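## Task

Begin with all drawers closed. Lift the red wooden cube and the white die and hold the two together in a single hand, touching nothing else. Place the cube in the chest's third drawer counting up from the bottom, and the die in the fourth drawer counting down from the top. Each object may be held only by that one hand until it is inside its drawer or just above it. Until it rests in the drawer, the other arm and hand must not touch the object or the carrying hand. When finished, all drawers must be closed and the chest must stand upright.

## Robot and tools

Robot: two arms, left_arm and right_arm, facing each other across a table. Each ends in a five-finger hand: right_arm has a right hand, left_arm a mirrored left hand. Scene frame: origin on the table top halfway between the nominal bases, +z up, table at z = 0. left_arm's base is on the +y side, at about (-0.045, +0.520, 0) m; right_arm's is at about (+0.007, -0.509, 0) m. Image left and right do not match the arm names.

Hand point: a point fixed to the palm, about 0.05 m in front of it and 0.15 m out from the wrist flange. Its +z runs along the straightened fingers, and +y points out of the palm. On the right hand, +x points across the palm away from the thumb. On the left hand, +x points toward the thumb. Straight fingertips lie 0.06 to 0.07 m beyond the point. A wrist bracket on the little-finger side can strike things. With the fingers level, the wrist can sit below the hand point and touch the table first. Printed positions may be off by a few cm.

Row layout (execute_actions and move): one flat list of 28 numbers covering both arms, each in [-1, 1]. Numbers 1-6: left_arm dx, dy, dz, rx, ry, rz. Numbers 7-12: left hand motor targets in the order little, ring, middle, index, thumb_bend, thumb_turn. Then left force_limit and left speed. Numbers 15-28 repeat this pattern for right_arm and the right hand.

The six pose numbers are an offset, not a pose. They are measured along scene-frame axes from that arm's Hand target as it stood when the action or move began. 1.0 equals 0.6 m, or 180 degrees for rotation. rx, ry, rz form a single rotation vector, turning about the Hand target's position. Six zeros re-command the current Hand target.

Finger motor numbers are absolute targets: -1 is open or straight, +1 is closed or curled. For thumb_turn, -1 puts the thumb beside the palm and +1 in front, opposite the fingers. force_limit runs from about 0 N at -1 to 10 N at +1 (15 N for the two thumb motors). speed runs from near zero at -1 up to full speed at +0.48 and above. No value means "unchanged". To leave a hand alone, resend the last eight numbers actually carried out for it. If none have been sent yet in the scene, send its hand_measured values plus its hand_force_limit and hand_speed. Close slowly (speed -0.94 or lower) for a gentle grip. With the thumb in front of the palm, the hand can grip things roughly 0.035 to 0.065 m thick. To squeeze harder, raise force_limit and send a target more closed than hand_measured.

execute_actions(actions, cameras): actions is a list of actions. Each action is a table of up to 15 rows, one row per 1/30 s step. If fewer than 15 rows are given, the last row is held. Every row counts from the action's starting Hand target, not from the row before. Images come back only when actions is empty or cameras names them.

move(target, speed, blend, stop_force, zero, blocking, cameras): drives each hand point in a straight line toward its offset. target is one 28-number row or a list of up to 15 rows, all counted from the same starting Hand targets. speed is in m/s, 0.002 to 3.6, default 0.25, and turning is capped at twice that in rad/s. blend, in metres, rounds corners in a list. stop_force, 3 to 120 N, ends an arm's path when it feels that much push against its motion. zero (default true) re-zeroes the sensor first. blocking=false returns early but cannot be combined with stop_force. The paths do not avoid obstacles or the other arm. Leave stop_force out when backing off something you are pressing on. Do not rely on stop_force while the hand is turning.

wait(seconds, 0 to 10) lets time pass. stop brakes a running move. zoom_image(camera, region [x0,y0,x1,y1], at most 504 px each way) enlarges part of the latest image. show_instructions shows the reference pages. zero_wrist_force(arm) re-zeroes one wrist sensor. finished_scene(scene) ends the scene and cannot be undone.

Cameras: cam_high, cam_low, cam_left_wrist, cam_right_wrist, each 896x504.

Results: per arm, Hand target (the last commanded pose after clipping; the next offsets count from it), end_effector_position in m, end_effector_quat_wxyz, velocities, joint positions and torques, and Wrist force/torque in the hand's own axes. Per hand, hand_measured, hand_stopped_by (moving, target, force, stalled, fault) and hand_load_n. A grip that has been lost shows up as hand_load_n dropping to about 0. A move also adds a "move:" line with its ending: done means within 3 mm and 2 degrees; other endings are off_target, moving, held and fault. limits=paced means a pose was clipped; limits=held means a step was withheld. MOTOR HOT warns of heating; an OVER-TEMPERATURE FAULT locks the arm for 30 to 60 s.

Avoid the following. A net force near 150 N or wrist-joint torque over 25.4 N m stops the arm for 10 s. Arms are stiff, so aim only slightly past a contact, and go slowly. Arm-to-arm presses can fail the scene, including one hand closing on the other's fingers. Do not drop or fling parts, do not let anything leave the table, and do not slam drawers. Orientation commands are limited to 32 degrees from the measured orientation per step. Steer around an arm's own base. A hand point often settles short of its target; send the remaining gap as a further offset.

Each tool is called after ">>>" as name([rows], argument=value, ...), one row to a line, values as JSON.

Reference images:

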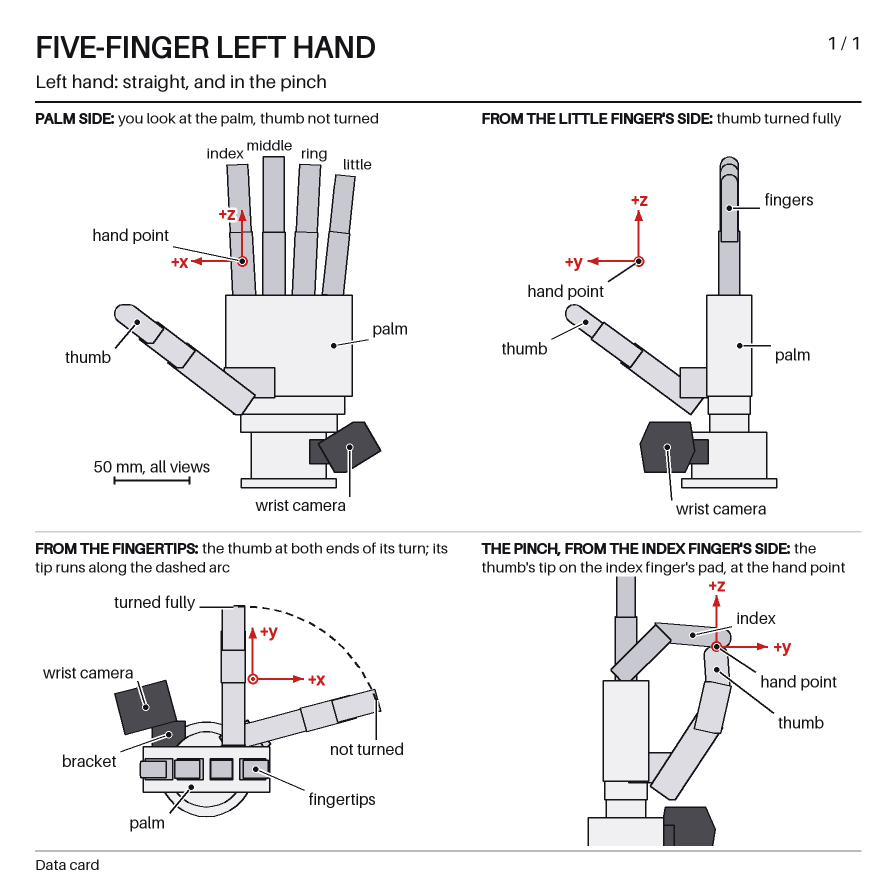

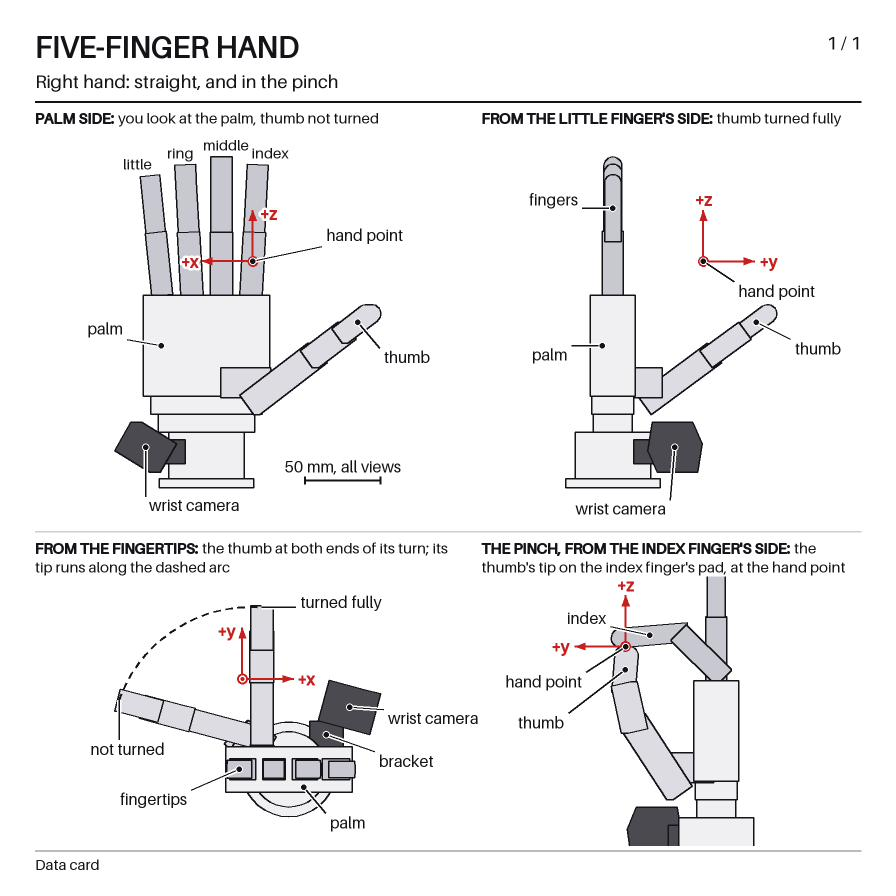

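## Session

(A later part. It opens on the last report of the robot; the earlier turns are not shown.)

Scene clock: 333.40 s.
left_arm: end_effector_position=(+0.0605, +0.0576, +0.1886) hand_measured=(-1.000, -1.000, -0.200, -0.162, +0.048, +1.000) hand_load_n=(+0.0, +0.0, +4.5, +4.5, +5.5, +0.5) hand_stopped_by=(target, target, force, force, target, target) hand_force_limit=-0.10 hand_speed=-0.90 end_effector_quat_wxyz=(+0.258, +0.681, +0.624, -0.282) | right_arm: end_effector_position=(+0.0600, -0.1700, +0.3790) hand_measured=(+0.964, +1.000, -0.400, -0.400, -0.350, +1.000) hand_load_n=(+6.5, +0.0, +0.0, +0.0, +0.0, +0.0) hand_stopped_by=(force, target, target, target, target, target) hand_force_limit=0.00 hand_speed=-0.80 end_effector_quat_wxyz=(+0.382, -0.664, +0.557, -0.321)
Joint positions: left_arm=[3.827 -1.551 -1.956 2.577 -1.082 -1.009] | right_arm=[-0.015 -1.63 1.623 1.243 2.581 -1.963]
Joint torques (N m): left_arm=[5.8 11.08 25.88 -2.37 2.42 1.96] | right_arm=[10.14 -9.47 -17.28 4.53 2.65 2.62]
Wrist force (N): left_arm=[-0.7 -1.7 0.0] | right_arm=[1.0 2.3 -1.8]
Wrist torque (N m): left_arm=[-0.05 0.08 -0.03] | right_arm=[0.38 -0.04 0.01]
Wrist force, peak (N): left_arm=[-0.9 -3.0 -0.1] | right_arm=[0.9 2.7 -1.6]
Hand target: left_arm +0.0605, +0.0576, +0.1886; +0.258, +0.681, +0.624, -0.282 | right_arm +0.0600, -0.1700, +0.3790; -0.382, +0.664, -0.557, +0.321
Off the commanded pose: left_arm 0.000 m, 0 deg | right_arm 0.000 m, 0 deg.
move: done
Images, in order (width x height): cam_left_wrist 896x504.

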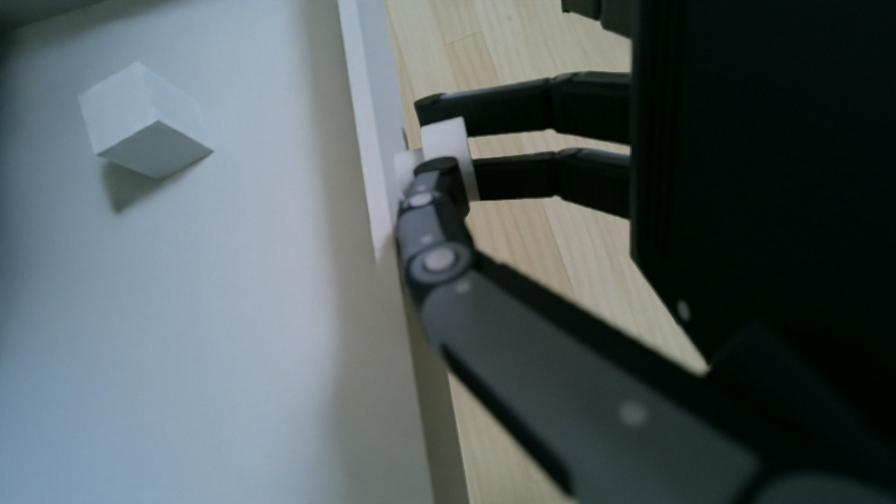

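>>> move(target=[0,0,0,0,0,0,-1,-1,0.28,0.28,0.05,1,0.15,-0.93,0,0,0,0,0,0,0.99,1,-0.4,-0.4,-0.35,1,0.0,-0.8], speed=0.05)

>>> move(target=[0.2242,-0.0196,0,0,0,0,-1,-1,0.28,0.28,0.05,1,0.15,-0.93,0,0,0,0,0,0,0.99,1,-0.4,-0.4,-0.35,1,0.0,-0.8], speed=0.08, stop_force=20)

>>> move(target=[0.0415,-0.0036,0,0,0,0,-1,-1,0.28,0.28,0.05,1,0.15,-0.93,0,0,0,0,0,0,0.99,1,-0.4,-0.4,-0.35,1,0.0,-0.8], speed=0.025, stop_force=12, cameras=["cam_high"])

Scene clock: 334.97 s.
left_arm: end_effector_position=(+0.0605, +0.0576, +0.1886) hand_measured=(-1.000, -1.000, -0.188, -0.156, +0.048, +1.000) hand_load_n=(+0.0, +0.0, +7.0, +5.0, +7.0, +0.5) hand_stopped_by=(target, target, force, force, target, target) hand_force_limit=0.15 hand_speed=-0.93 end_effector_quat_wxyz=(+0.258, +0.681, +0.624, -0.282) | right_arm: end_effector_position=(+0.0600, -0.1700, +0.3790) hand_measured=(+0.964, +1.000, -0.400, -0.400, -0.350, +1.000) hand_load_n=(+6.5, +0.0, +0.0, +0.0, +0.0, +0.0) hand_stopped_by=(force, target, target, target, target, target) hand_force_limit=0.00 hand_speed=-0.80 end_effector_quat_wxyz=(+0.382, -0.664, +0.557, -0.321)
Joint positions: left_arm=[3.827 -1.551 -1.956 2.577 -1.082 -1.009] | right_arm=[-0.015 -1.63 1.623 1.243 2.581 -1.963]
Joint torques (N m): left_arm=[6.37 15.57 25.01 -0.74 1.94 1.93] | right_arm=[10.18 -9.27 -18.8 4.54 2.62 2.7]
Wrist force (N): left_arm=[-0.7 -2.2 -0.4] | right_arm=[0.7 2.2 -1.5]
Wrist torque (N m): left_arm=[-0.09 0.08 -0.01] | right_arm=[0.34 0.00 -0.02]
Wrist force, peak (N): left_arm=[-0.4 -2.4 0.0] | right_arm=[1.3 2.5 -1.7]
Hand target: left_arm +0.0605, +0.0576, +0.1886; +0.258, +0.681, +0.624, -0.282 | right_arm +0.0600, -0.1700, +0.3790; -0.382, +0.664, -0.557, +0.321
Off the commanded pose: left_arm 0.000 m, 0 deg | right_arm 0.000 m, 0 deg.
move: done

Scene clock: 337.77 s.
left_arm: end_effector_position=(+0.1950, +0.0459, +0.1886) hand_measured=(-1.000, -1.000, -0.190, -0.156, +0.050, +1.000) hand_load_n=(+0.0, +0.0, +11.0, +2.5, +2.0, -1.5) hand_stopped_by=(target, target, force, force, target, target) hand_force_limit=0.15 hand_speed=-0.93 end_effector_quat_wxyz=(+0.258, +0.681, +0.624, -0.282) | right_arm: end_effector_position=(+0.0600, -0.1700, +0.3790) hand_measured=(+0.964, +1.000, -0.400, -0.400, -0.350, +1.000) hand_load_n=(+6.5, +0.5, +0.0, +0.0, +0.0, +0.0) hand_stopped_by=(force, target, target, target, target, target) hand_force_limit=0.00 hand_speed=-0.80 end_effector_quat_wxyz=(+0.382, -0.664, +0.557, -0.321)
Joint positions: left_arm=[4.108 -1.734 -1.793 2.445 -0.93 -0.728] | right_arm=[-0.015 -1.63 1.623 1.243 2.581 -1.963]
Joint torques (N m): left_arm=[11.45 18.68 24.57 -3.36 0.49 2.05] | right_arm=[9.32 -10.14 -19.07 4.49 2.6 2.7]
Wrist force (N): left_arm=[-8.9 -7.6 7.1] | right_arm=[1.1 2.3 -1.7]
Wrist torque (N m): left_arm=[-0.29 0.12 0.01] | right_arm=[0.37 -0.07 0.02]
Wrist force, peak (N): left_arm=[-9.5 -8.9 8.3] | right_arm=[1.1 2.6 -1.9]
Hand target: left_arm +0.1950, +0.0459, +0.1886; +0.258, +0.681, +0.624, -0.282 | right_arm +0.0600, -0.1700, +0.3790; -0.382, +0.664, -0.557, +0.321
Off the commanded pose: left_arm 0.000 m, 0 deg | right_arm 0.000 m, 0 deg.
move: done

Scene clock: 339.57 s.
left_arm: end_effector_position=(+0.2092, +0.0447, +0.1886) hand_measured=(-1.000, -1.000, -0.190, -0.156, +0.050, +1.000) hand_load_n=(+0.0, +0.0, +13.5, +2.5, +0.0, -1.0) hand_stopped_by=(target, target, force, force, target, target) hand_force_limit=0.15 hand_speed=-0.93 end_effector_quat_wxyz=(+0.258, +0.681, +0.625, -0.282) | right_arm: end_effector_position=(+0.0600, -0.1700, +0.3790) hand_measured=(+0.964, +1.000, -0.400, -0.400, -0.350, +1.000) hand_load_n=(+6.0, +0.0, +0.0, +0.0, +0.0, +0.0) hand_stopped_by=(force, target, target, target, target, target) hand_force_limit=0.00 hand_speed=-0.80 end_effector_quat_wxyz=(+0.382, -0.664, +0.557, -0.321)
Joint positions: left_arm=[4.13 -1.757 -1.769 2.43 -0.92 -0.704] | right_arm=[-0.015 -1.63 1.623 1.243 2.581 -1.963]
Joint torques (N m): left_arm=[-1.82 40.64 11.78 0.72 -3.84 -2.09] | right_arm=[9.33 -9.45 -18.92 4.51 2.77 2.63]
Wrist force (N): left_arm=[-4.8 -10.4 7.5] | right_arm=[0.6 2.3 -1.6]
Wrist torque (N m): left_arm=[-0.38 0.20 0.29] | right_arm=[0.35 0.02 -0.02]
Wrist force, peak (N): left_arm=[-4.4 -23.3 6.4] | right_arm=[1.1 2.6 -1.7]
Hand target: left_arm +0.2092, +0.0447, +0.1886; +0.258, +0.681, +0.625, -0.282 (not the last commanded pose) | right_arm +0.0600, -0.1700, +0.3790; -0.382, +0.664, -0.557, +0.321
Off the commanded pose: left_arm 0.011 m, 0 deg | right_arm 0.000 m, 0 deg.
move: contact (left_arm)
Images, in order (width x height): cam_high 896x504.

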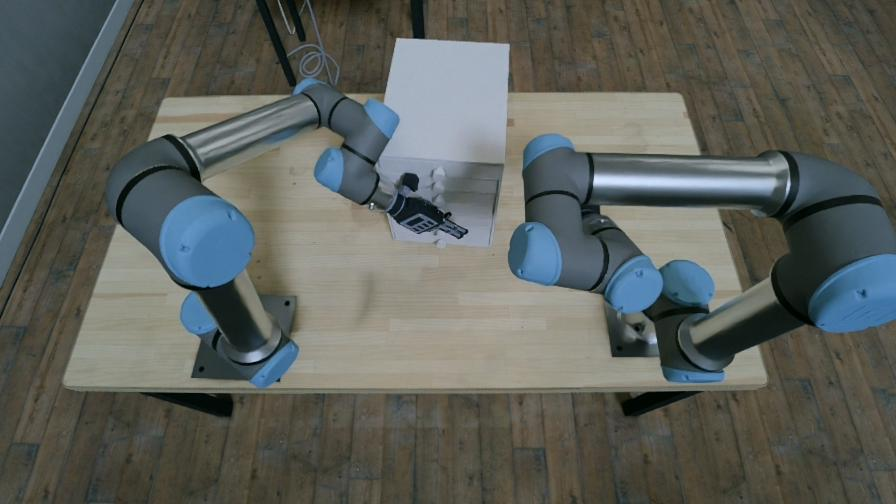

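>>> move(target=[0,0,0,0,0,0,-1,-1,-0.42,-0.42,0.05,1,0.0,-0.6,0,0,0,0,0,0,0.99,1,-0.4,-0.4,-0.35,1,0.0,-0.8], speed=0.05)

>>> move(target=[-0.0987,0.0083,0,0,0,0,-1,-1,-0.42,-0.42,0.05,1,0.0,-0.6,0,0,0,0,0,0,0.99,1,-0.4,-0.4,-0.35,1,0.0,-0.8], speed=0.08, cameras=["cam_high", "cam_left_wrist"])

Scene clock: 341.57 s.
left_arm: end_effector_position=(+0.2092, +0.0447, +0.1886) hand_measured=(-1.000, -1.000, -0.420, -0.420, +0.050, +1.000) hand_load_n=(+0.0, +0.0, +0.0, +0.0, +0.0, +0.0) hand_stopped_by=(target, target, target, target, target, target) hand_force_limit=0.00 hand_speed=-0.60 end_effector_quat_wxyz=(+0.258, +0.681, +0.625, -0.282) | right_arm: end_effector_position=(+0.0600, -0.1700, +0.3790) hand_measured=(+0.964, +1.000, -0.400, -0.400, -0.350, +1.000) hand_load_n=(+6.0, +0.0, +0.0, +0.0, +0.0, +0.0) hand_stopped_by=(force, target, target, target, target, target) hand_force_limit=0.00 hand_speed=-0.80 end_effector_quat_wxyz=(+0.382, -0.664, +0.557, -0.321)
Joint positions: left_arm=[4.13 -1.757 -1.769 2.43 -0.92 -0.704] | right_arm=[-0.015 -1.63 1.623 1.243 2.581 -1.963]
Joint torques (N m): left_arm=[-2.69 34.65 10.48 -0.74 0.59 -1.71] | right_arm=[10.39 -9.12 -19.07 4.51 2.88 2.62]
Wrist force (N): left_arm=[-2.1 -2.1 -1.3] | right_arm=[1.1 2.4 -1.6]
Wrist torque (N m): left_arm=[-0.13 0.03 0.19] | right_arm=[0.38 -0.06 0.02]
Wrist force, peak (N): left_arm=[-4.8 -10.5 7.5] | right_arm=[1.2 2.6 -1.8]
Hand target: left_arm +0.2092, +0.0447, +0.1886; +0.258, +0.681, +0.625, -0.282 | right_arm +0.0600, -0.1700, +0.3790; -0.382, +0.664, -0.557, +0.321
Off the commanded pose: left_arm 0.000 m, 0 deg | right_arm 0.000 m, 0 deg.
move: done

Scene clock: 342.83 s.
left_arm: end_effector_position=(+0.1501, +0.0496, +0.1885) hand_measured=(-1.000, -1.000, -0.420, -0.420, +0.050, +1.000) hand_load_n=(+0.0, -0.5, +0.0, +0.0, +0.0, +0.0) hand_stopped_by=(target, target, target, target, target, target) hand_force_limit=0.00 hand_speed=-0.60 end_effector_quat_wxyz=(+0.258, +0.681, +0.625, -0.282) | right_arm: end_effector_position=(+0.0600, -0.1700, +0.3790) hand_measured=(+0.964, +1.000, -0.400, -0.400, -0.350, +1.000) hand_load_n=(+6.5, +0.0, +0.0, +0.0, +0.0, +0.0) hand_stopped_by=(force, target, target, target, target, target) hand_force_limit=0.00 hand_speed=-0.80 end_effector_quat_wxyz=(+0.382, -0.664, +0.557, -0.321)
Joint positions: left_arm=[4.031 -1.664 -1.862 2.493 -0.968 -0.811] | right_arm=[-0.015 -1.63 1.623 1.243 2.581 -1.963]
Joint torques (N m): left_arm=[-7.47 33.2 9.63 0.88 -2.18 -1.83] | right_arm=[9.49 -9.53 -19.11 4.44 2.77 2.64]
Wrist force (N): left_arm=[-2.1 -2.1 -1.0] | right_arm=[1.0 2.3 -1.6]
Wrist torque (N m): left_arm=[-0.13 0.09 0.11] | right_arm=[0.37 -0.04 0.01]
Wrist force, peak (N): left_arm=[-2.0 -3.0 -1.0] | right_arm=[1.4 2.6 -1.7]
Hand target: left_arm +0.1500, +0.0496, +0.1886; +0.258, +0.681, +0.625, -0.282 | right_arm +0.0600, -0.1700, +0.3790; -0.382, +0.664, -0.557, +0.321
Off the commanded pose: left_arm 0.000 m, 0 deg | right_arm 0.000 m, 0 deg.
move: done
Images, in order (width x height): cam_high 896x504, cam_left_wrist 896x504.

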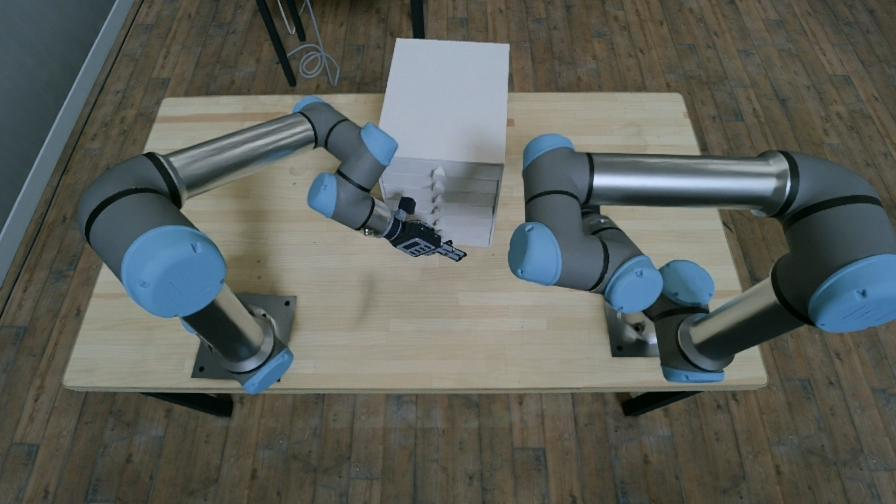

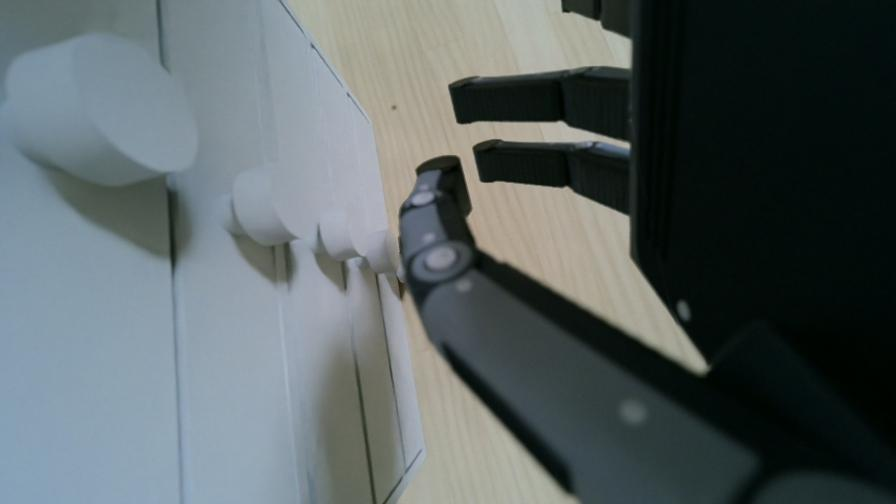

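>>> move(target=[0,0,-0.0858,0,0,0,-1,-1,-0.42,-0.42,0.05,1,0.0,-0.6,0,0,0,0,0,0,0.99,1,-0.4,-0.4,-0.35,1,0.0,-0.8], speed=0.1)

>>> move(target=[0.0998,-0.0087,0,0,0,0,-1,-1,-0.42,-0.42,0.05,1,0.0,-0.6,0,0,0,0,0,0,0.99,1,-0.4,-0.4,-0.35,1,0.0,-0.8], speed=0.04, stop_force=4)

>>> move(target=[0,0,0,0,0,0,-1,-1,0.3,0.3,0.05,1,-0.1,-0.9,0,0,0,0,0,0,0.99,1,-0.4,-0.4,-0.35,1,0.0,-0.8], speed=0.05, cameras=["cam_left_wrist"])

Scene clock: 345.77 s.
left_arm: end_effector_position=(+0.1500, +0.0496, +0.1371) hand_measured=(-1.000, -1.000, -0.420, -0.420, +0.050, +1.000) hand_load_n=(+0.0, +0.0, +0.0, +0.0, +0.0, +0.0) hand_stopped_by=(target, target, target, target, target, target) hand_force_limit=0.00 hand_speed=-0.60 end_effector_quat_wxyz=(+0.258, +0.681, +0.625, -0.282) | right_arm: end_effector_position=(+0.0600, -0.1700, +0.3790) hand_measured=(+0.964, +1.000, -0.400, -0.400, -0.350, +1.000) hand_load_n=(+6.5, +0.0, +0.0, +0.0, +0.0, +0.0) hand_stopped_by=(force, target, target, target, target, target) hand_force_limit=0.00 hand_speed=-0.80 end_effector_quat_wxyz=(+0.382, -0.664, +0.557, -0.321)
Joint positions: left_arm=[4.031 -1.72 -1.944 2.63 -0.968 -0.811] | right_arm=[-0.015 -1.63 1.623 1.243 2.581 -1.963]
Joint torques (N m): left_arm=[-6.93 14.55 7.09 0.95 1.22 -2.19] | right_arm=[8.85 -9.18 -18.61 4.31 2.72 2.55]
Wrist force (N): left_arm=[-2.1 -1.8 -1.2] | right_arm=[1.1 2.3 -1.6]
Wrist torque (N m): left_arm=[-0.09 0.08 0.13] | right_arm=[0.36 -0.05 0.01]
Wrist force, peak (N): left_arm=[-2.5 -2.0 -1.5] | right_arm=[1.1 2.6 -1.8]
Hand target: left_arm +0.1500, +0.0496, +0.1371; +0.258, +0.681, +0.625, -0.282 | right_arm +0.0600, -0.1700, +0.3790; -0.382, +0.664, -0.557, +0.321
Off the commanded pose: left_arm 0.000 m, 0 deg | right_arm 0.000 m, 0 deg.
move: done

Scene clock: 346.60 s.
left_arm: end_effector_position=(+0.1581, +0.0490, +0.1377) hand_measured=(-1.000, -1.000, -0.420, -0.420, +0.050, +1.000) hand_load_n=(+0.0, +0.0, +0.0, +0.0, +0.0, +0.5) hand_stopped_by=(target, target, target, target, target, target) hand_force_limit=0.00 hand_speed=-0.60 end_effector_quat_wxyz=(+0.259, +0.680, +0.625, -0.282) | right_arm: end_effector_position=(+0.0600, -0.1700, +0.3790) hand_measured=(+0.964, +1.000, -0.400, -0.400, -0.350, +1.000) hand_load_n=(+6.5, +0.0, +0.0, +0.0, +0.0, +0.0) hand_stopped_by=(force, target, target, target, target, target) hand_force_limit=0.00 hand_speed=-0.80 end_effector_quat_wxyz=(+0.382, -0.664, +0.557, -0.321)
Joint positions: left_arm=[4.045 -1.73 -1.933 2.624 -0.961 -0.799] | right_arm=[-0.015 -1.63 1.623 1.243 2.581 -1.963]
Joint torques (N m): left_arm=[1.33 24.92 15.92 -1 0.53 0.31] | right_arm=[9.66 -10.18 -19.18 4.51 2.74 2.7]
Wrist force (N): left_arm=[-2.5 -1.8 -1.6] | right_arm=[0.9 2.2 -1.6]
Wrist torque (N m): left_arm=[-0.05 0.11 0.11] | right_arm=[0.34 -0.02 0.00]
Wrist force, peak (N): left_arm=[-1.6 -2.8 -1.4] | right_arm=[1.2 2.5 -1.7]
Hand target: left_arm +0.1581, +0.0490, +0.1377; +0.259, +0.680, +0.625, -0.282 (not the last commanded pose) | right_arm +0.0600, -0.1700, +0.3790; -0.382, +0.664, -0.557, +0.321
Off the commanded pose: left_arm 0.052 m, 0 deg | right_arm 0.000 m, 0 deg.
FORCE FAULT: contact force on the left arm reached its limit, and that arm stopped. The contact can be on any part of that arm, not only on its tool. That arm's remaining commands of this call were not run. That arm is still stopped at the end of this call. That arm stays stopped for about 10 more seconds. Until then a move that you send moves the other arm only, and its call returns only when the move has ended. Once the stop has ended, the next robot result says so. If the stop ends while you think or write, that arm runs what you send next, counted from a new Hand target: where the arm stands when the stop ends. While its stop runs, that arm, its gripper or tool too, takes no new command. Until it ends, the stop uses up actions while you think or wait. An arm that is not stopped still takes commands.
move: fault (left_arm)

not run: an earlier result of this reply reported a stop or a fault. Calls in your next reply go to the robot.

>>> wait(seconds=0.5, cameras=["cam_high", "cam_low", "cam_left_wrist"])

Scene clock: 348.00 s.
left_arm: end_effector_position=(+0.1581, +0.0490, +0.1377) hand_measured=(-1.000, -1.000, -0.420, -0.420, +0.050, +1.000) hand_load_n=(+0.0, +0.0, +0.5, +0.0, +0.0, +0.0) hand_stopped_by=(target, target, target, target, target, target) hand_force_limit=0.00 hand_speed=-0.60 end_effector_quat_wxyz=(+0.259, +0.680, +0.625, -0.282) | right_arm: end_effector_position=(+0.0600, -0.1700, +0.3790) hand_measured=(+0.964, +1.000, -0.400, -0.400, -0.350, +1.000) hand_load_n=(+6.0, +0.0, -0.5, +0.0, +0.0, +0.0) hand_stopped_by=(force, target, target, target, target, target) hand_force_limit=0.00 hand_speed=-0.80 end_effector_quat_wxyz=(+0.382, -0.664, +0.557, -0.321)
Joint positions: left_arm=[4.045 -1.73 -1.933 2.624 -0.961 -0.799] | right_arm=[-0.015 -1.63 1.623 1.243 2.581 -1.963]
Joint torques (N m): left_arm=[0.23 23.73 17.01 -1.32 0.71 0.3] | right_arm=[9.67 -10.17 -19.21 4.49 2.78 2.72]
Wrist force (N): left_arm=[-2.2 -1.6 -1.2] | right_arm=[0.9 2.2 -1.5]
Wrist torque (N m): left_arm=[-0.04 0.09 0.12] | right_arm=[0.34 -0.03 0.00]
Wrist force, peak (N): left_arm=[-2.2 -1.9 -1.7] | right_arm=[1.1 2.6 -1.7]
Hand target: left_arm +0.1581, +0.0490, +0.1377; +0.259, +0.680, +0.625, -0.282 (not the last commanded pose) | right_arm +0.0600, -0.1700, +0.3790; -0.382, +0.664, -0.557, +0.321
Off the commanded pose: left_arm 0.052 m, 0 deg | right_arm 0.000 m, 0 deg.
FORCE FAULT, CONTINUED: the left arm was still stopped when this call began, by the force fault that an earlier result reported. Since the last result the stop counts as 3 of the actions that you can send in this scene. That arm is still stopped at the end of this call. That arm stays stopped for about 8 more seconds. If the stop ends while you think or write, that arm runs what you send next, counted from a new Hand target: where the arm stands when the stop ends. While its stop runs, that arm, its gripper or tool too, takes no new command.
wait: 0.50 s; at rest from the start
Images, in order (width x height): cam_high 896x504, cam_low 896x504, cam_left_wrist 896x504.

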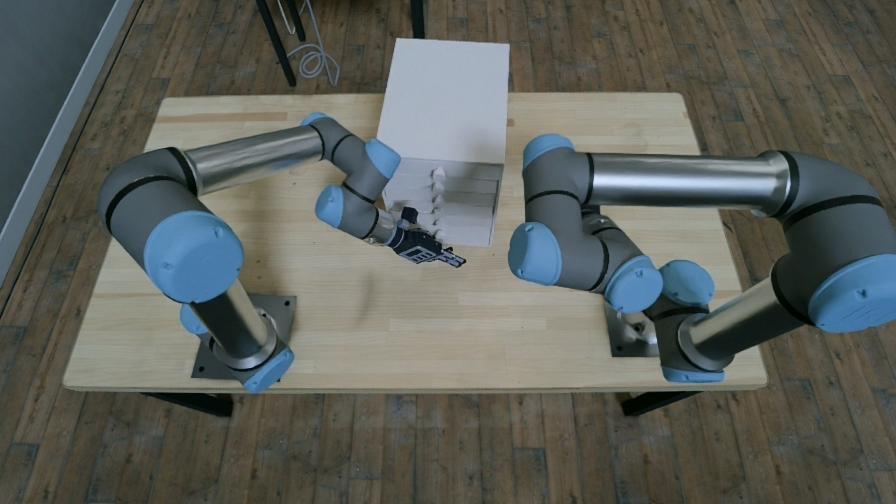

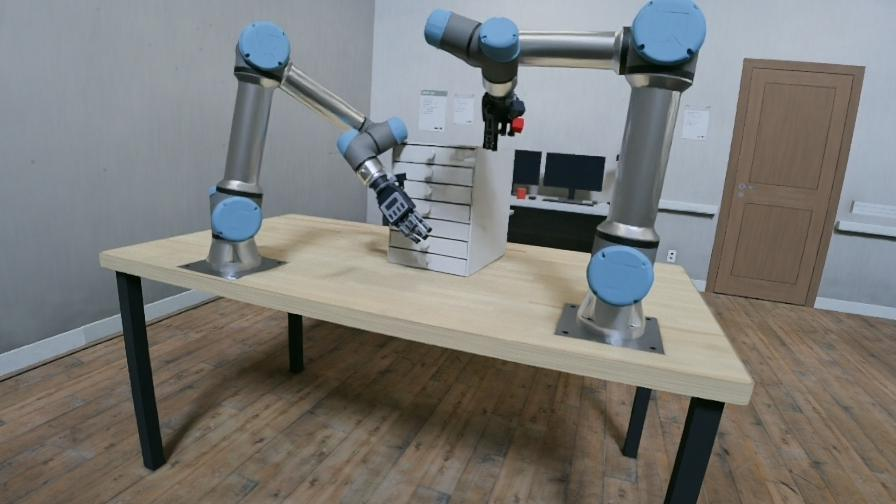

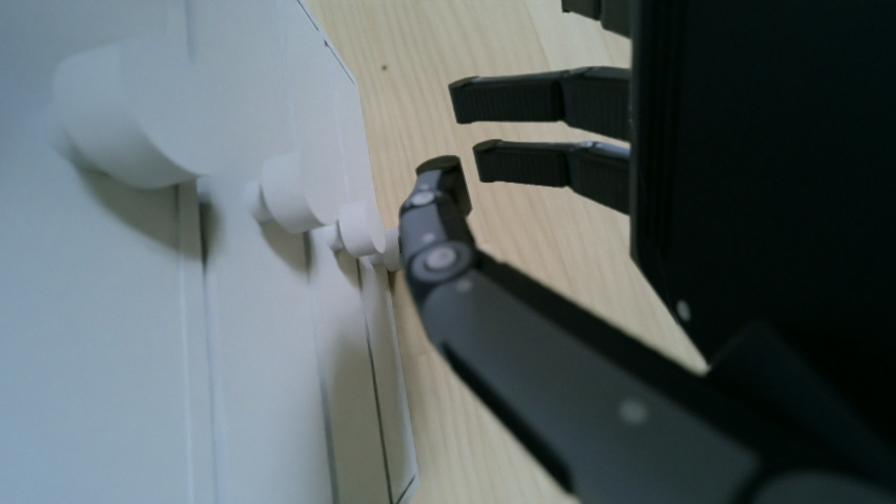

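>>> wait(seconds=8, cameras=["cam_high"])

>>> zoom_image(camera="cam_high", region=[340, 20, 560, 260])

Scene clock: 375.60 s.
left_arm: end_effector_position=(+0.1581, +0.0490, +0.1377) hand_measured=(-1.000, -1.000, -0.420, -0.420, +0.050, +1.000) hand_load_n=(+0.0, +0.0, +0.0, +0.0, +0.0, +0.0) hand_stopped_by=(target, target, target, target, target, target) hand_force_limit=0.00 hand_speed=-0.60 end_effector_quat_wxyz=(+0.259, +0.680, +0.625, -0.282) | right_arm: end_effector_position=(+0.0600, -0.1700, +0.3790) hand_measured=(+0.964, +1.000, -0.400, -0.400, -0.350, +1.000) hand_load_n=(+6.0, +0.0, +0.0, -0.5, +0.0, +0.0) hand_stopped_by=(force, target, target, target, target, target) hand_force_limit=0.00 hand_speed=-0.80 end_effector_quat_wxyz=(+0.382, -0.664, +0.557, -0.321)
Joint positions: left_arm=[4.045 -1.73 -1.933 2.624 -0.961 -0.799] | right_arm=[-0.015 -1.63 1.623 1.243 2.581 -1.963]
Joint torques (N m): left_arm=[0.62 25.07 16.69 -1.1 0.7 0.22] | right_arm=[8.88 -9.12 -19.3 4.12 2.58 2.64]
Wrist force (N): left_arm=[-1.9 -1.9 -1.0] | right_arm=[1.1 2.5 -1.7]
Wrist torque (N m): left_arm=[-0.10 0.06 0.15] | right_arm=[0.39 -0.05 0.02]
Wrist force, peak (N): left_arm=[-2.1 -2.3 -1.4] | right_arm=[1.1 2.7 -1.8]
Hand target: left_arm +0.1581, +0.0490, +0.1377; +0.259, +0.680, +0.625, -0.282 (not the last commanded pose) | right_arm +0.0600, -0.1700, +0.3790; -0.382, +0.664, -0.557, +0.321
Off the commanded pose: left_arm 0.052 m, 0 deg | right_arm 0.000 m, 0 deg.
FORCE FAULT, CONTINUED: the left arm's stop, for the force fault that an earlier result reported, is over. The rest of the stop counts as 17 of the actions that you can send in this scene. During its stop the left arm's controller moved it back a little. That arm's target is now where it stood when the stop ended, not its last command. That arm accepts commands again.
wait: 8.00 s; at rest from the start
Images, in order (width x height): cam_high 896x504.

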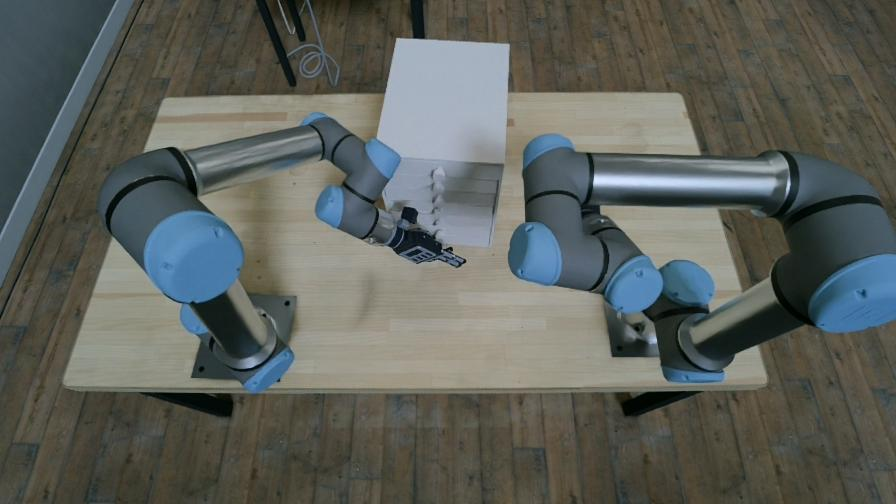

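Scaled by 2.100 from the camera's 896x504 image, which has a finer 1280x720 frame.

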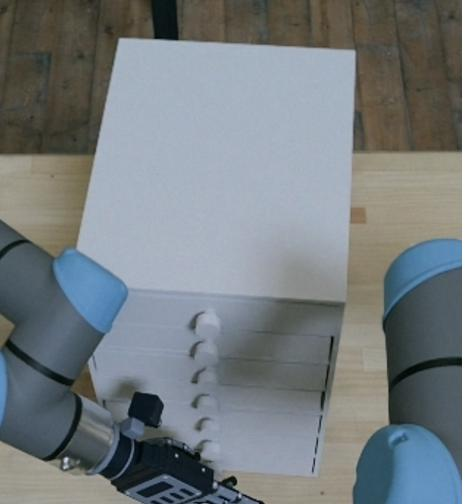

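>>> move(target=[-0.1162,0.0102,0,0,0,0,-1,-1,-0.42,-0.42,0.05,1,0.0,-0.6,0,0,0,0,0,0,0.99,1,-0.4,-0.4,-0.35,1,0.0,-0.8], speed=0.08, cameras=["cam_high"])

>>> zoom_image(camera="cam_high", region=[340, 20, 560, 260])

Scene clock: 377.83 s.
left_arm: end_effector_position=(+0.0885, +0.0551, +0.1377) hand_measured=(-1.000, -1.000, -0.420, -0.420, +0.050, +1.000) hand_load_n=(+0.0, +0.0, +0.0, +0.0, +0.0, +0.0) hand_stopped_by=(target, target, target, target, target, target) hand_force_limit=0.00 hand_speed=-0.60 end_effector_quat_wxyz=(+0.259, +0.680, +0.625, -0.282) | right_arm: end_effector_position=(+0.0600, -0.1700, +0.3790) hand_measured=(+0.964, +1.000, -0.400, -0.400, -0.350, +1.000) hand_load_n=(+6.0, +0.0, +0.0, +0.0, +0.0, +0.0) hand_stopped_by=(force, target, target, target, target, target) hand_force_limit=0.00 hand_speed=-0.80 end_effector_quat_wxyz=(+0.382, -0.664, +0.557, -0.321)
Joint positions: left_arm=[3.897 -1.637 -2.02 2.697 -1.042 -0.946] | right_arm=[-0.015 -1.63 1.623 1.243 2.581 -1.963]
Joint torques (N m): left_arm=[-9.17 30.53 6.98 0.9 -2.21 -1.95] | right_arm=[9.16 -9.4 -19.27 4.09 2.54 2.67]
Wrist force (N): left_arm=[-2.0 -1.8 -1.0] | right_arm=[1.3 2.1 -1.6]
Wrist torque (N m): left_arm=[-0.11 0.05 0.17] | right_arm=[0.34 -0.09 0.02]
Wrist force, peak (N): left_arm=[-2.0 -2.4 -1.0] | right_arm=[1.0 2.6 -1.7]
Hand target: left_arm +0.0884, +0.0551, +0.1377; +0.259, +0.680, +0.625, -0.282 | right_arm +0.0600, -0.1700, +0.3790; -0.382, +0.664, -0.557, +0.321
Off the commanded pose: left_arm 0.000 m, 0 deg | right_arm 0.000 m, 0 deg.
move: done
Images, in order (width x height): cam_high 896x504.

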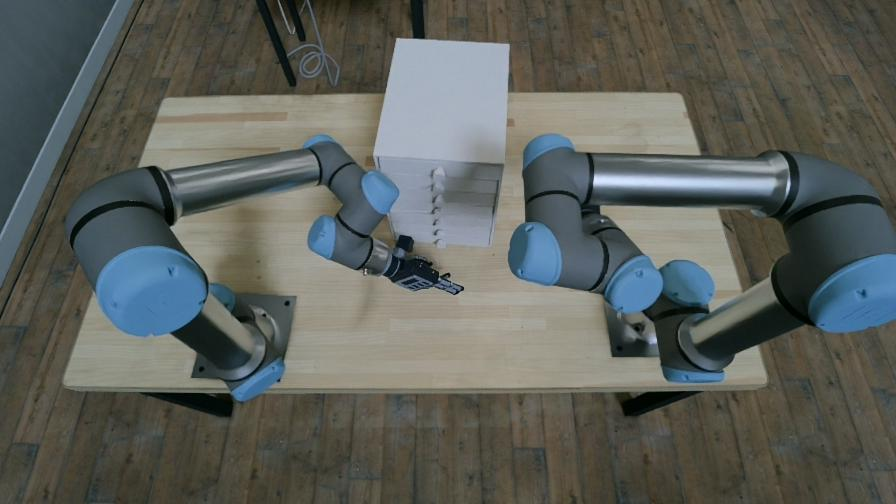

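Scaled by 2.100 from the camera's 896x504 image, which has a finer 1280x720 frame.

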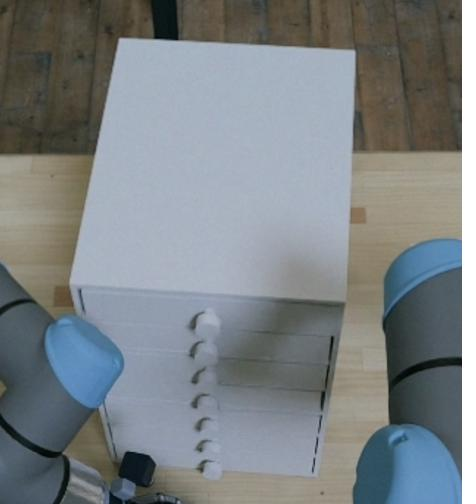

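>>> move([
  [0,0,-0.017,-0.1494,0.0131,0,-1,-1,-0.42,-0.42,0.05,1,0.0,-0.6,0,0,0,0,0,0,0.99,1,-0.4,-0.4,-0.35,1,0.0,-0.8],
  [0.1028,-0.0078,-0.017,-0.1494,0.0131,0,-1,-1,-0.42,-0.42,0.05,1,0.0,-0.6,0,0,0,0,0,0,0.99,1,-0.4,-0.4,-0.35,1,0.0,-0.8],
], speed=[0.2,0.08], cameras=["cam_high", "cam_left_wrist", "cam_low"])

Scene clock: 381.87 s.
left_arm: end_effector_position=(+0.1500, +0.0504, +0.1275) hand_measured=(-1.000, -1.000, -0.420, -0.420, +0.050, +1.000) hand_load_n=(+0.0, +0.0, +0.0, +0.5, +0.0, +0.5) hand_stopped_by=(target, target, target, target, target, target) hand_force_limit=0.00 hand_speed=-0.60 end_effector_quat_wxyz=(+0.398, +0.595, +0.547, -0.433) | right_arm: end_effector_position=(+0.0600, -0.1700, +0.3790) hand_measured=(+0.964, +1.000, -0.400, -0.400, -0.350, +1.000) hand_load_n=(+6.0, +0.0, +0.0, +0.0, +0.0, +0.0) hand_stopped_by=(force, target, target, target, target, target) hand_force_limit=0.00 hand_speed=-0.80 end_effector_quat_wxyz=(+0.382, -0.664, +0.557, -0.321)
Joint positions: left_arm=[4.256 -1.645 -2.272 3.241 -0.516 -0.963] | right_arm=[-0.015 -1.63 1.623 1.243 2.581 -1.963]
Joint torques (N m): left_arm=[8.23 10.4 22.73 -2.78 3.41 2.51] | right_arm=[9.84 -9.9 -19.64 4.03 2.55 2.65]
Wrist force (N): left_arm=[-2.6 -2.4 -0.1] | right_arm=[1.0 2.6 -1.4]
Wrist torque (N m): left_arm=[-0.32 0.32 -0.12] | right_arm=[0.39 -0.05 0.02]
Wrist force, peak (N): left_arm=[-2.5 -3.3 0.4] | right_arm=[1.2 2.6 -1.9]
Hand target: left_arm +0.1501, +0.0504, +0.1275; +0.397, +0.595, +0.547, -0.433 | right_arm +0.0600, -0.1700, +0.3790; -0.382, +0.664, -0.557, +0.321
Off the commanded pose: left_arm 0.000 m, 0 deg | right_arm 0.000 m, 0 deg.
move: done
Images, in order (width x height): cam_high 896x504, cam_low 896x504, cam_left_wrist 896x504.

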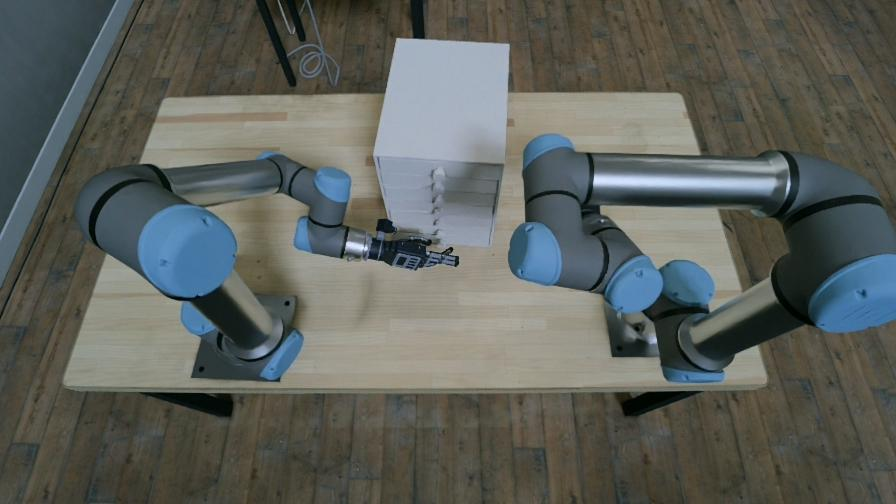

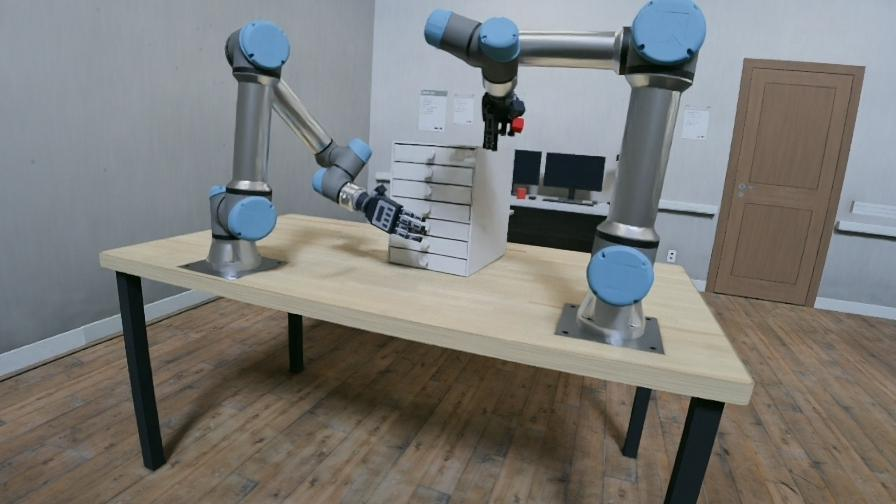

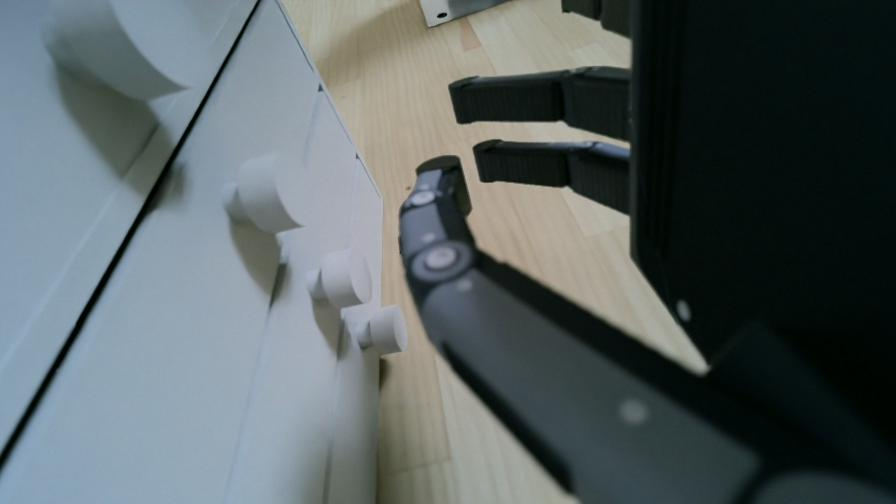

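>>> move(target=[0,0.0022,0.005,0,0,0,-1,-1,-0.42,-0.42,0.05,1,0.0,-0.6,0,0,0,0,0,0,0.99,1,-0.4,-0.4,-0.35,1,0.0,-0.8], speed=0.05)

>>> move(target=[0.0664,-0.0058,0,0,0,0,-1,-1,-0.42,-0.42,0.05,1,0.0,-0.6,0,0,0,0,0,0,0.99,1,-0.4,-0.4,-0.35,1,0.0,-0.8], speed=0.04, stop_force=4, cameras=["cam_left_wrist", "cam_high"])

Scene clock: 385.77 s.
left_arm: end_effector_position=(+0.1501, +0.0517, +0.1304) hand_measured=(-1.000, -1.000, -0.420, -0.420, +0.050, +1.000) hand_load_n=(+0.0, +0.0, +0.0, +0.0, +0.0, +0.0) hand_stopped_by=(target, target, target, target, target, target) hand_force_limit=0.00 hand_speed=-0.60 end_effector_quat_wxyz=(+0.398, +0.595, +0.547, -0.433) | right_arm: end_effector_position=(+0.0600, -0.1700, +0.3790) hand_measured=(+0.964, +1.000, -0.400, -0.400, -0.350, +1.000) hand_load_n=(+6.5, +0.0, +0.0, +0.0, +0.0, +0.0) hand_stopped_by=(force, target, target, target, target, target) hand_force_limit=0.00 hand_speed=-0.80 end_effector_quat_wxyz=(+0.382, -0.664, +0.557, -0.321)
Joint positions: left_arm=[4.261 -1.638 -2.271 3.227 -0.512 -0.957] | right_arm=[-0.015 -1.63 1.623 1.243 2.581 -1.963]
Joint torques (N m): left_arm=[8.14 28.36 19.97 -2.57 3.52 2.24] | right_arm=[8.64 -9.62 -19.19 3.96 2.51 2.63]
Wrist force (N): left_arm=[-2.5 -2.3 0.2] | right_arm=[1.2 2.4 -1.6]
Wrist torque (N m): left_arm=[-0.33 0.31 -0.09] | right_arm=[0.38 -0.06 0.02]
Wrist force, peak (N): left_arm=[-2.9 -2.7 -0.2] | right_arm=[1.2 2.5 -1.8]
Hand target: left_arm +0.1501, +0.0517, +0.1305; +0.397, +0.595, +0.547, -0.433 | right_arm +0.0600, -0.1700, +0.3790; -0.382, +0.664, -0.557, +0.321
Off the commanded pose: left_arm 0.000 m, 0 deg | right_arm 0.000 m, 0 deg.
move: done

Scene clock: 387.80 s.
left_arm: end_effector_position=(+0.1899, +0.0482, +0.1305) hand_measured=(-1.000, -1.000, -0.420, -0.420, +0.050, +1.000) hand_load_n=(+0.0, +0.0, +0.0, +0.0, +0.0, +0.0) hand_stopped_by=(target, target, target, target, target, target) hand_force_limit=0.00 hand_speed=-0.60 end_effector_quat_wxyz=(+0.397, +0.595, +0.547, -0.433) | right_arm: end_effector_position=(+0.0600, -0.1700, +0.3790) hand_measured=(+0.964, +1.000, -0.400, -0.400, -0.350, +1.000) hand_load_n=(+6.5, +0.0, +0.0, +0.0, +0.0, +0.0) hand_stopped_by=(force, target, target, target, target, target) hand_force_limit=0.00 hand_speed=-0.80 end_effector_quat_wxyz=(+0.382, -0.664, +0.557, -0.321)
Joint positions: left_arm=[4.318 -1.721 -2.189 3.16 -0.469 -0.878] | right_arm=[-0.015 -1.63 1.623 1.243 2.581 -1.963]
Joint torques (N m): left_arm=[7.29 13.37 22.66 -2.83 3.64 2.17] | right_arm=[9.19 -9.71 -19.31 4.05 2.5 2.72]
Wrist force (N): left_arm=[-2.1 -1.9 0.5] | right_arm=[1.1 2.2 -1.8]
Wrist torque (N m): left_arm=[-0.22 0.23 -0.03] | right_arm=[0.36 -0.06 0.01]
Wrist force, peak (N): left_arm=[-2.4 -2.9 0.4] | right_arm=[1.1 2.6 -1.8]
Hand target: left_arm +0.1899, +0.0482, +0.1305; +0.397, +0.595, +0.547, -0.433 | right_arm +0.0600, -0.1700, +0.3790; -0.382, +0.664, -0.557, +0.321
Off the commanded pose: left_arm 0.000 m, 0 deg | right_arm 0.000 m, 0 deg.
move: done
Images, in order (width x height): cam_high 896x504, cam_left_wrist 896x504.

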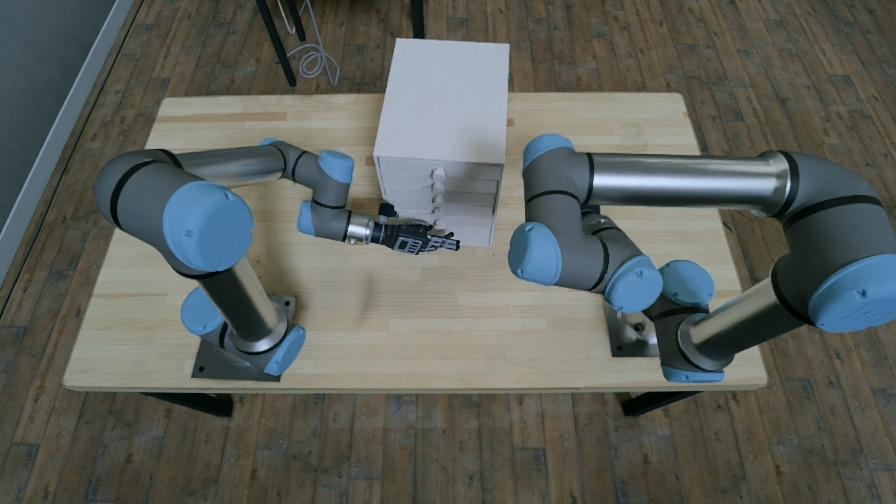

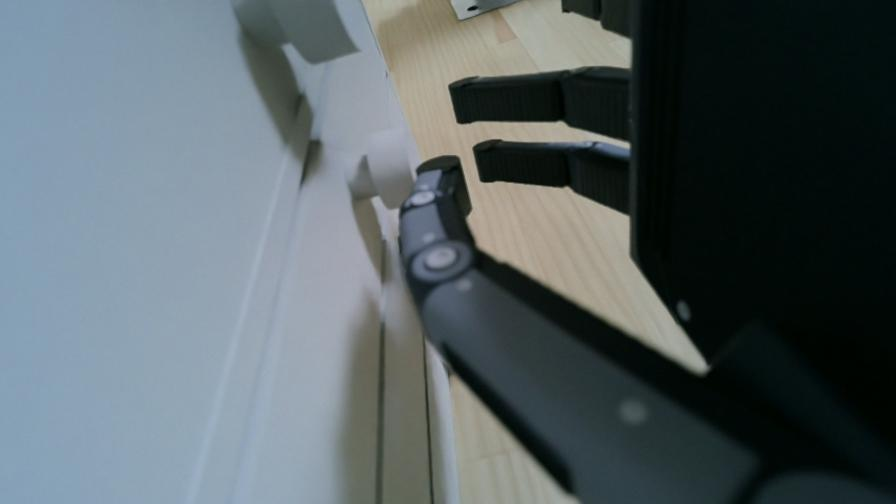

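>>> move(target=[0.0332,-0.0029,0,0,0,0,-1,-1,-0.42,-0.42,0.05,1,0.0,-0.6,0,0,0,0,0,0,0.99,1,-0.4,-0.4,-0.35,1,0.0,-0.8], speed=0.03, stop_force=4, cameras=["cam_left_wrist"])

>>> move(target=[0,0,0,0,0,0,-1,-1,0.3,0.3,0.05,1,-0.1,-0.9,0,0,0,0,0,0,0.99,1,-0.4,-0.4,-0.35,1,0.0,-0.8], speed=0.05, cameras=["cam_left_wrist"])

Scene clock: 390.63 s.
left_arm: end_effector_position=(+0.2098, +0.0465, +0.1305) hand_measured=(-1.000, -1.000, -0.420, -0.420, +0.050, +1.000) hand_load_n=(+0.0, +0.0, +0.0, +0.0, +0.0, +0.5) hand_stopped_by=(target, target, target, target, target, target) hand_force_limit=0.00 hand_speed=-0.60 end_effector_quat_wxyz=(+0.397, +0.595, +0.547, -0.433) | right_arm: end_effector_position=(+0.0600, -0.1700, +0.3790) hand_measured=(+0.964, +1.000, -0.400, -0.400, -0.350, +1.000) hand_load_n=(+6.0, +0.0, +0.0, +0.0, +0.0, +0.0) hand_stopped_by=(force, target, target, target, target, target) hand_force_limit=0.00 hand_speed=-0.80 end_effector_quat_wxyz=(+0.382, -0.664, +0.557, -0.321)
Joint positions: left_arm=[4.341 -1.763 -2.145 3.125 -0.452 -0.841] | right_arm=[-0.015 -1.63 1.623 1.243 2.581 -1.963]
Joint torques (N m): left_arm=[6.77 14.62 20.53 -2.88 3.49 2.28] | right_arm=[9.26 -9.26 -19.04 4 2.49 2.55]
Wrist force (N): left_arm=[-2.3 -2.1 0.2] | right_arm=[1.0 2.2 -1.6]
Wrist torque (N m): left_arm=[-0.21 0.24 -0.11] | right_arm=[0.35 -0.04 0.01]
Wrist force, peak (N): left_arm=[-2.3 -2.2 0.2] | right_arm=[1.1 2.8 -1.8]
Hand target: left_arm +0.2098, +0.0465, +0.1305; +0.397, +0.595, +0.547, -0.433 | right_arm +0.0600, -0.1700, +0.3790; -0.382, +0.664, -0.557, +0.321
Off the commanded pose: left_arm 0.000 m, 0 deg | right_arm 0.000 m, 0 deg.
move: done
Images, in order (width x height): cam_left_wrist 896x504.

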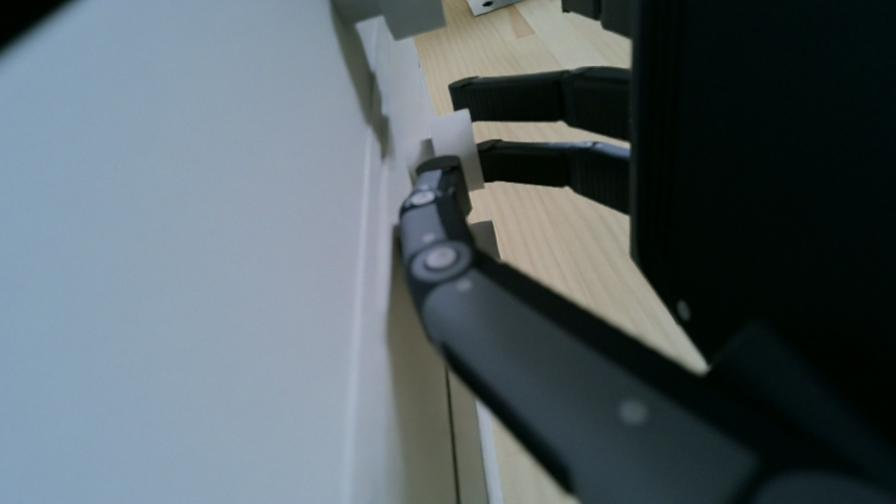

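Scene clock: 391.50 s.
left_arm: end_effector_position=(+0.2098, +0.0465, +0.1305) hand_measured=(-1.000, -1.000, -0.282, -0.254, +0.050, +1.000) hand_load_n=(+0.0, +0.0, +4.0, +5.5, +0.0, +0.0) hand_stopped_by=(target, target, force, force, target, target) hand_force_limit=-0.10 hand_speed=-0.90 end_effector_quat_wxyz=(+0.397, +0.595, +0.547, -0.433) | right_arm: end_effector_position=(+0.0600, -0.1700, +0.3790) hand_measured=(+0.964, +1.000, -0.400, -0.400, -0.350, +1.000) hand_load_n=(+6.0, +0.0, +0.0, -0.5, +0.0, +0.0) hand_stopped_by=(force, target, target, target, target, target) hand_force_limit=0.00 hand_speed=-0.80 end_effector_quat_wxyz=(+0.382, -0.664, +0.557, -0.321)
Joint positions: left_arm=[4.341 -1.763 -2.145 3.124 -0.452 -0.841] | right_arm=[-0.015 -1.63 1.623 1.243 2.581 -1.963]
Joint torques (N m): left_arm=[6.02 16.53 20.37 -1.73 0.42 2.28] | right_arm=[9.35 -9.66 -18.85 3.89 2.46 2.59]
Wrist force (N): left_arm=[-0.8 -9.7 8.0] | right_arm=[0.8 2.5 -1.5]
Wrist torque (N m): left_arm=[-0.38 0.28 0.03] | right_arm=[0.39 -0.02 0.00]
Wrist force, peak (N): left_arm=[-1.0 -10.1 8.5] | right_arm=[1.2 2.7 -1.6]
Hand target: left_arm +0.2098, +0.0465, +0.1305; +0.397, +0.595, +0.547, -0.433 | right_arm +0.0600, -0.1700, +0.3790; -0.382, +0.664, -0.557, +0.321
Off the commanded pose: left_arm 0.000 m, 0 deg | right_arm 0.000 m, 0 deg.
move: done
Images, in order (width x height): cam_left_wrist 896x504.

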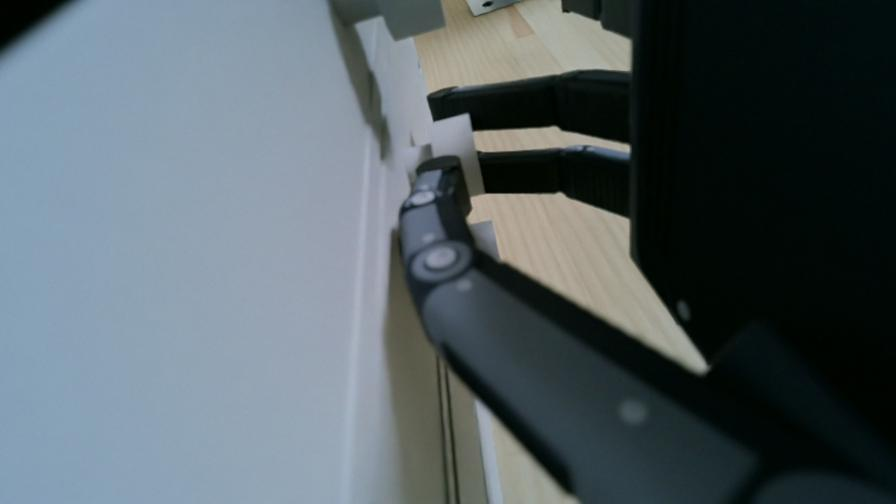

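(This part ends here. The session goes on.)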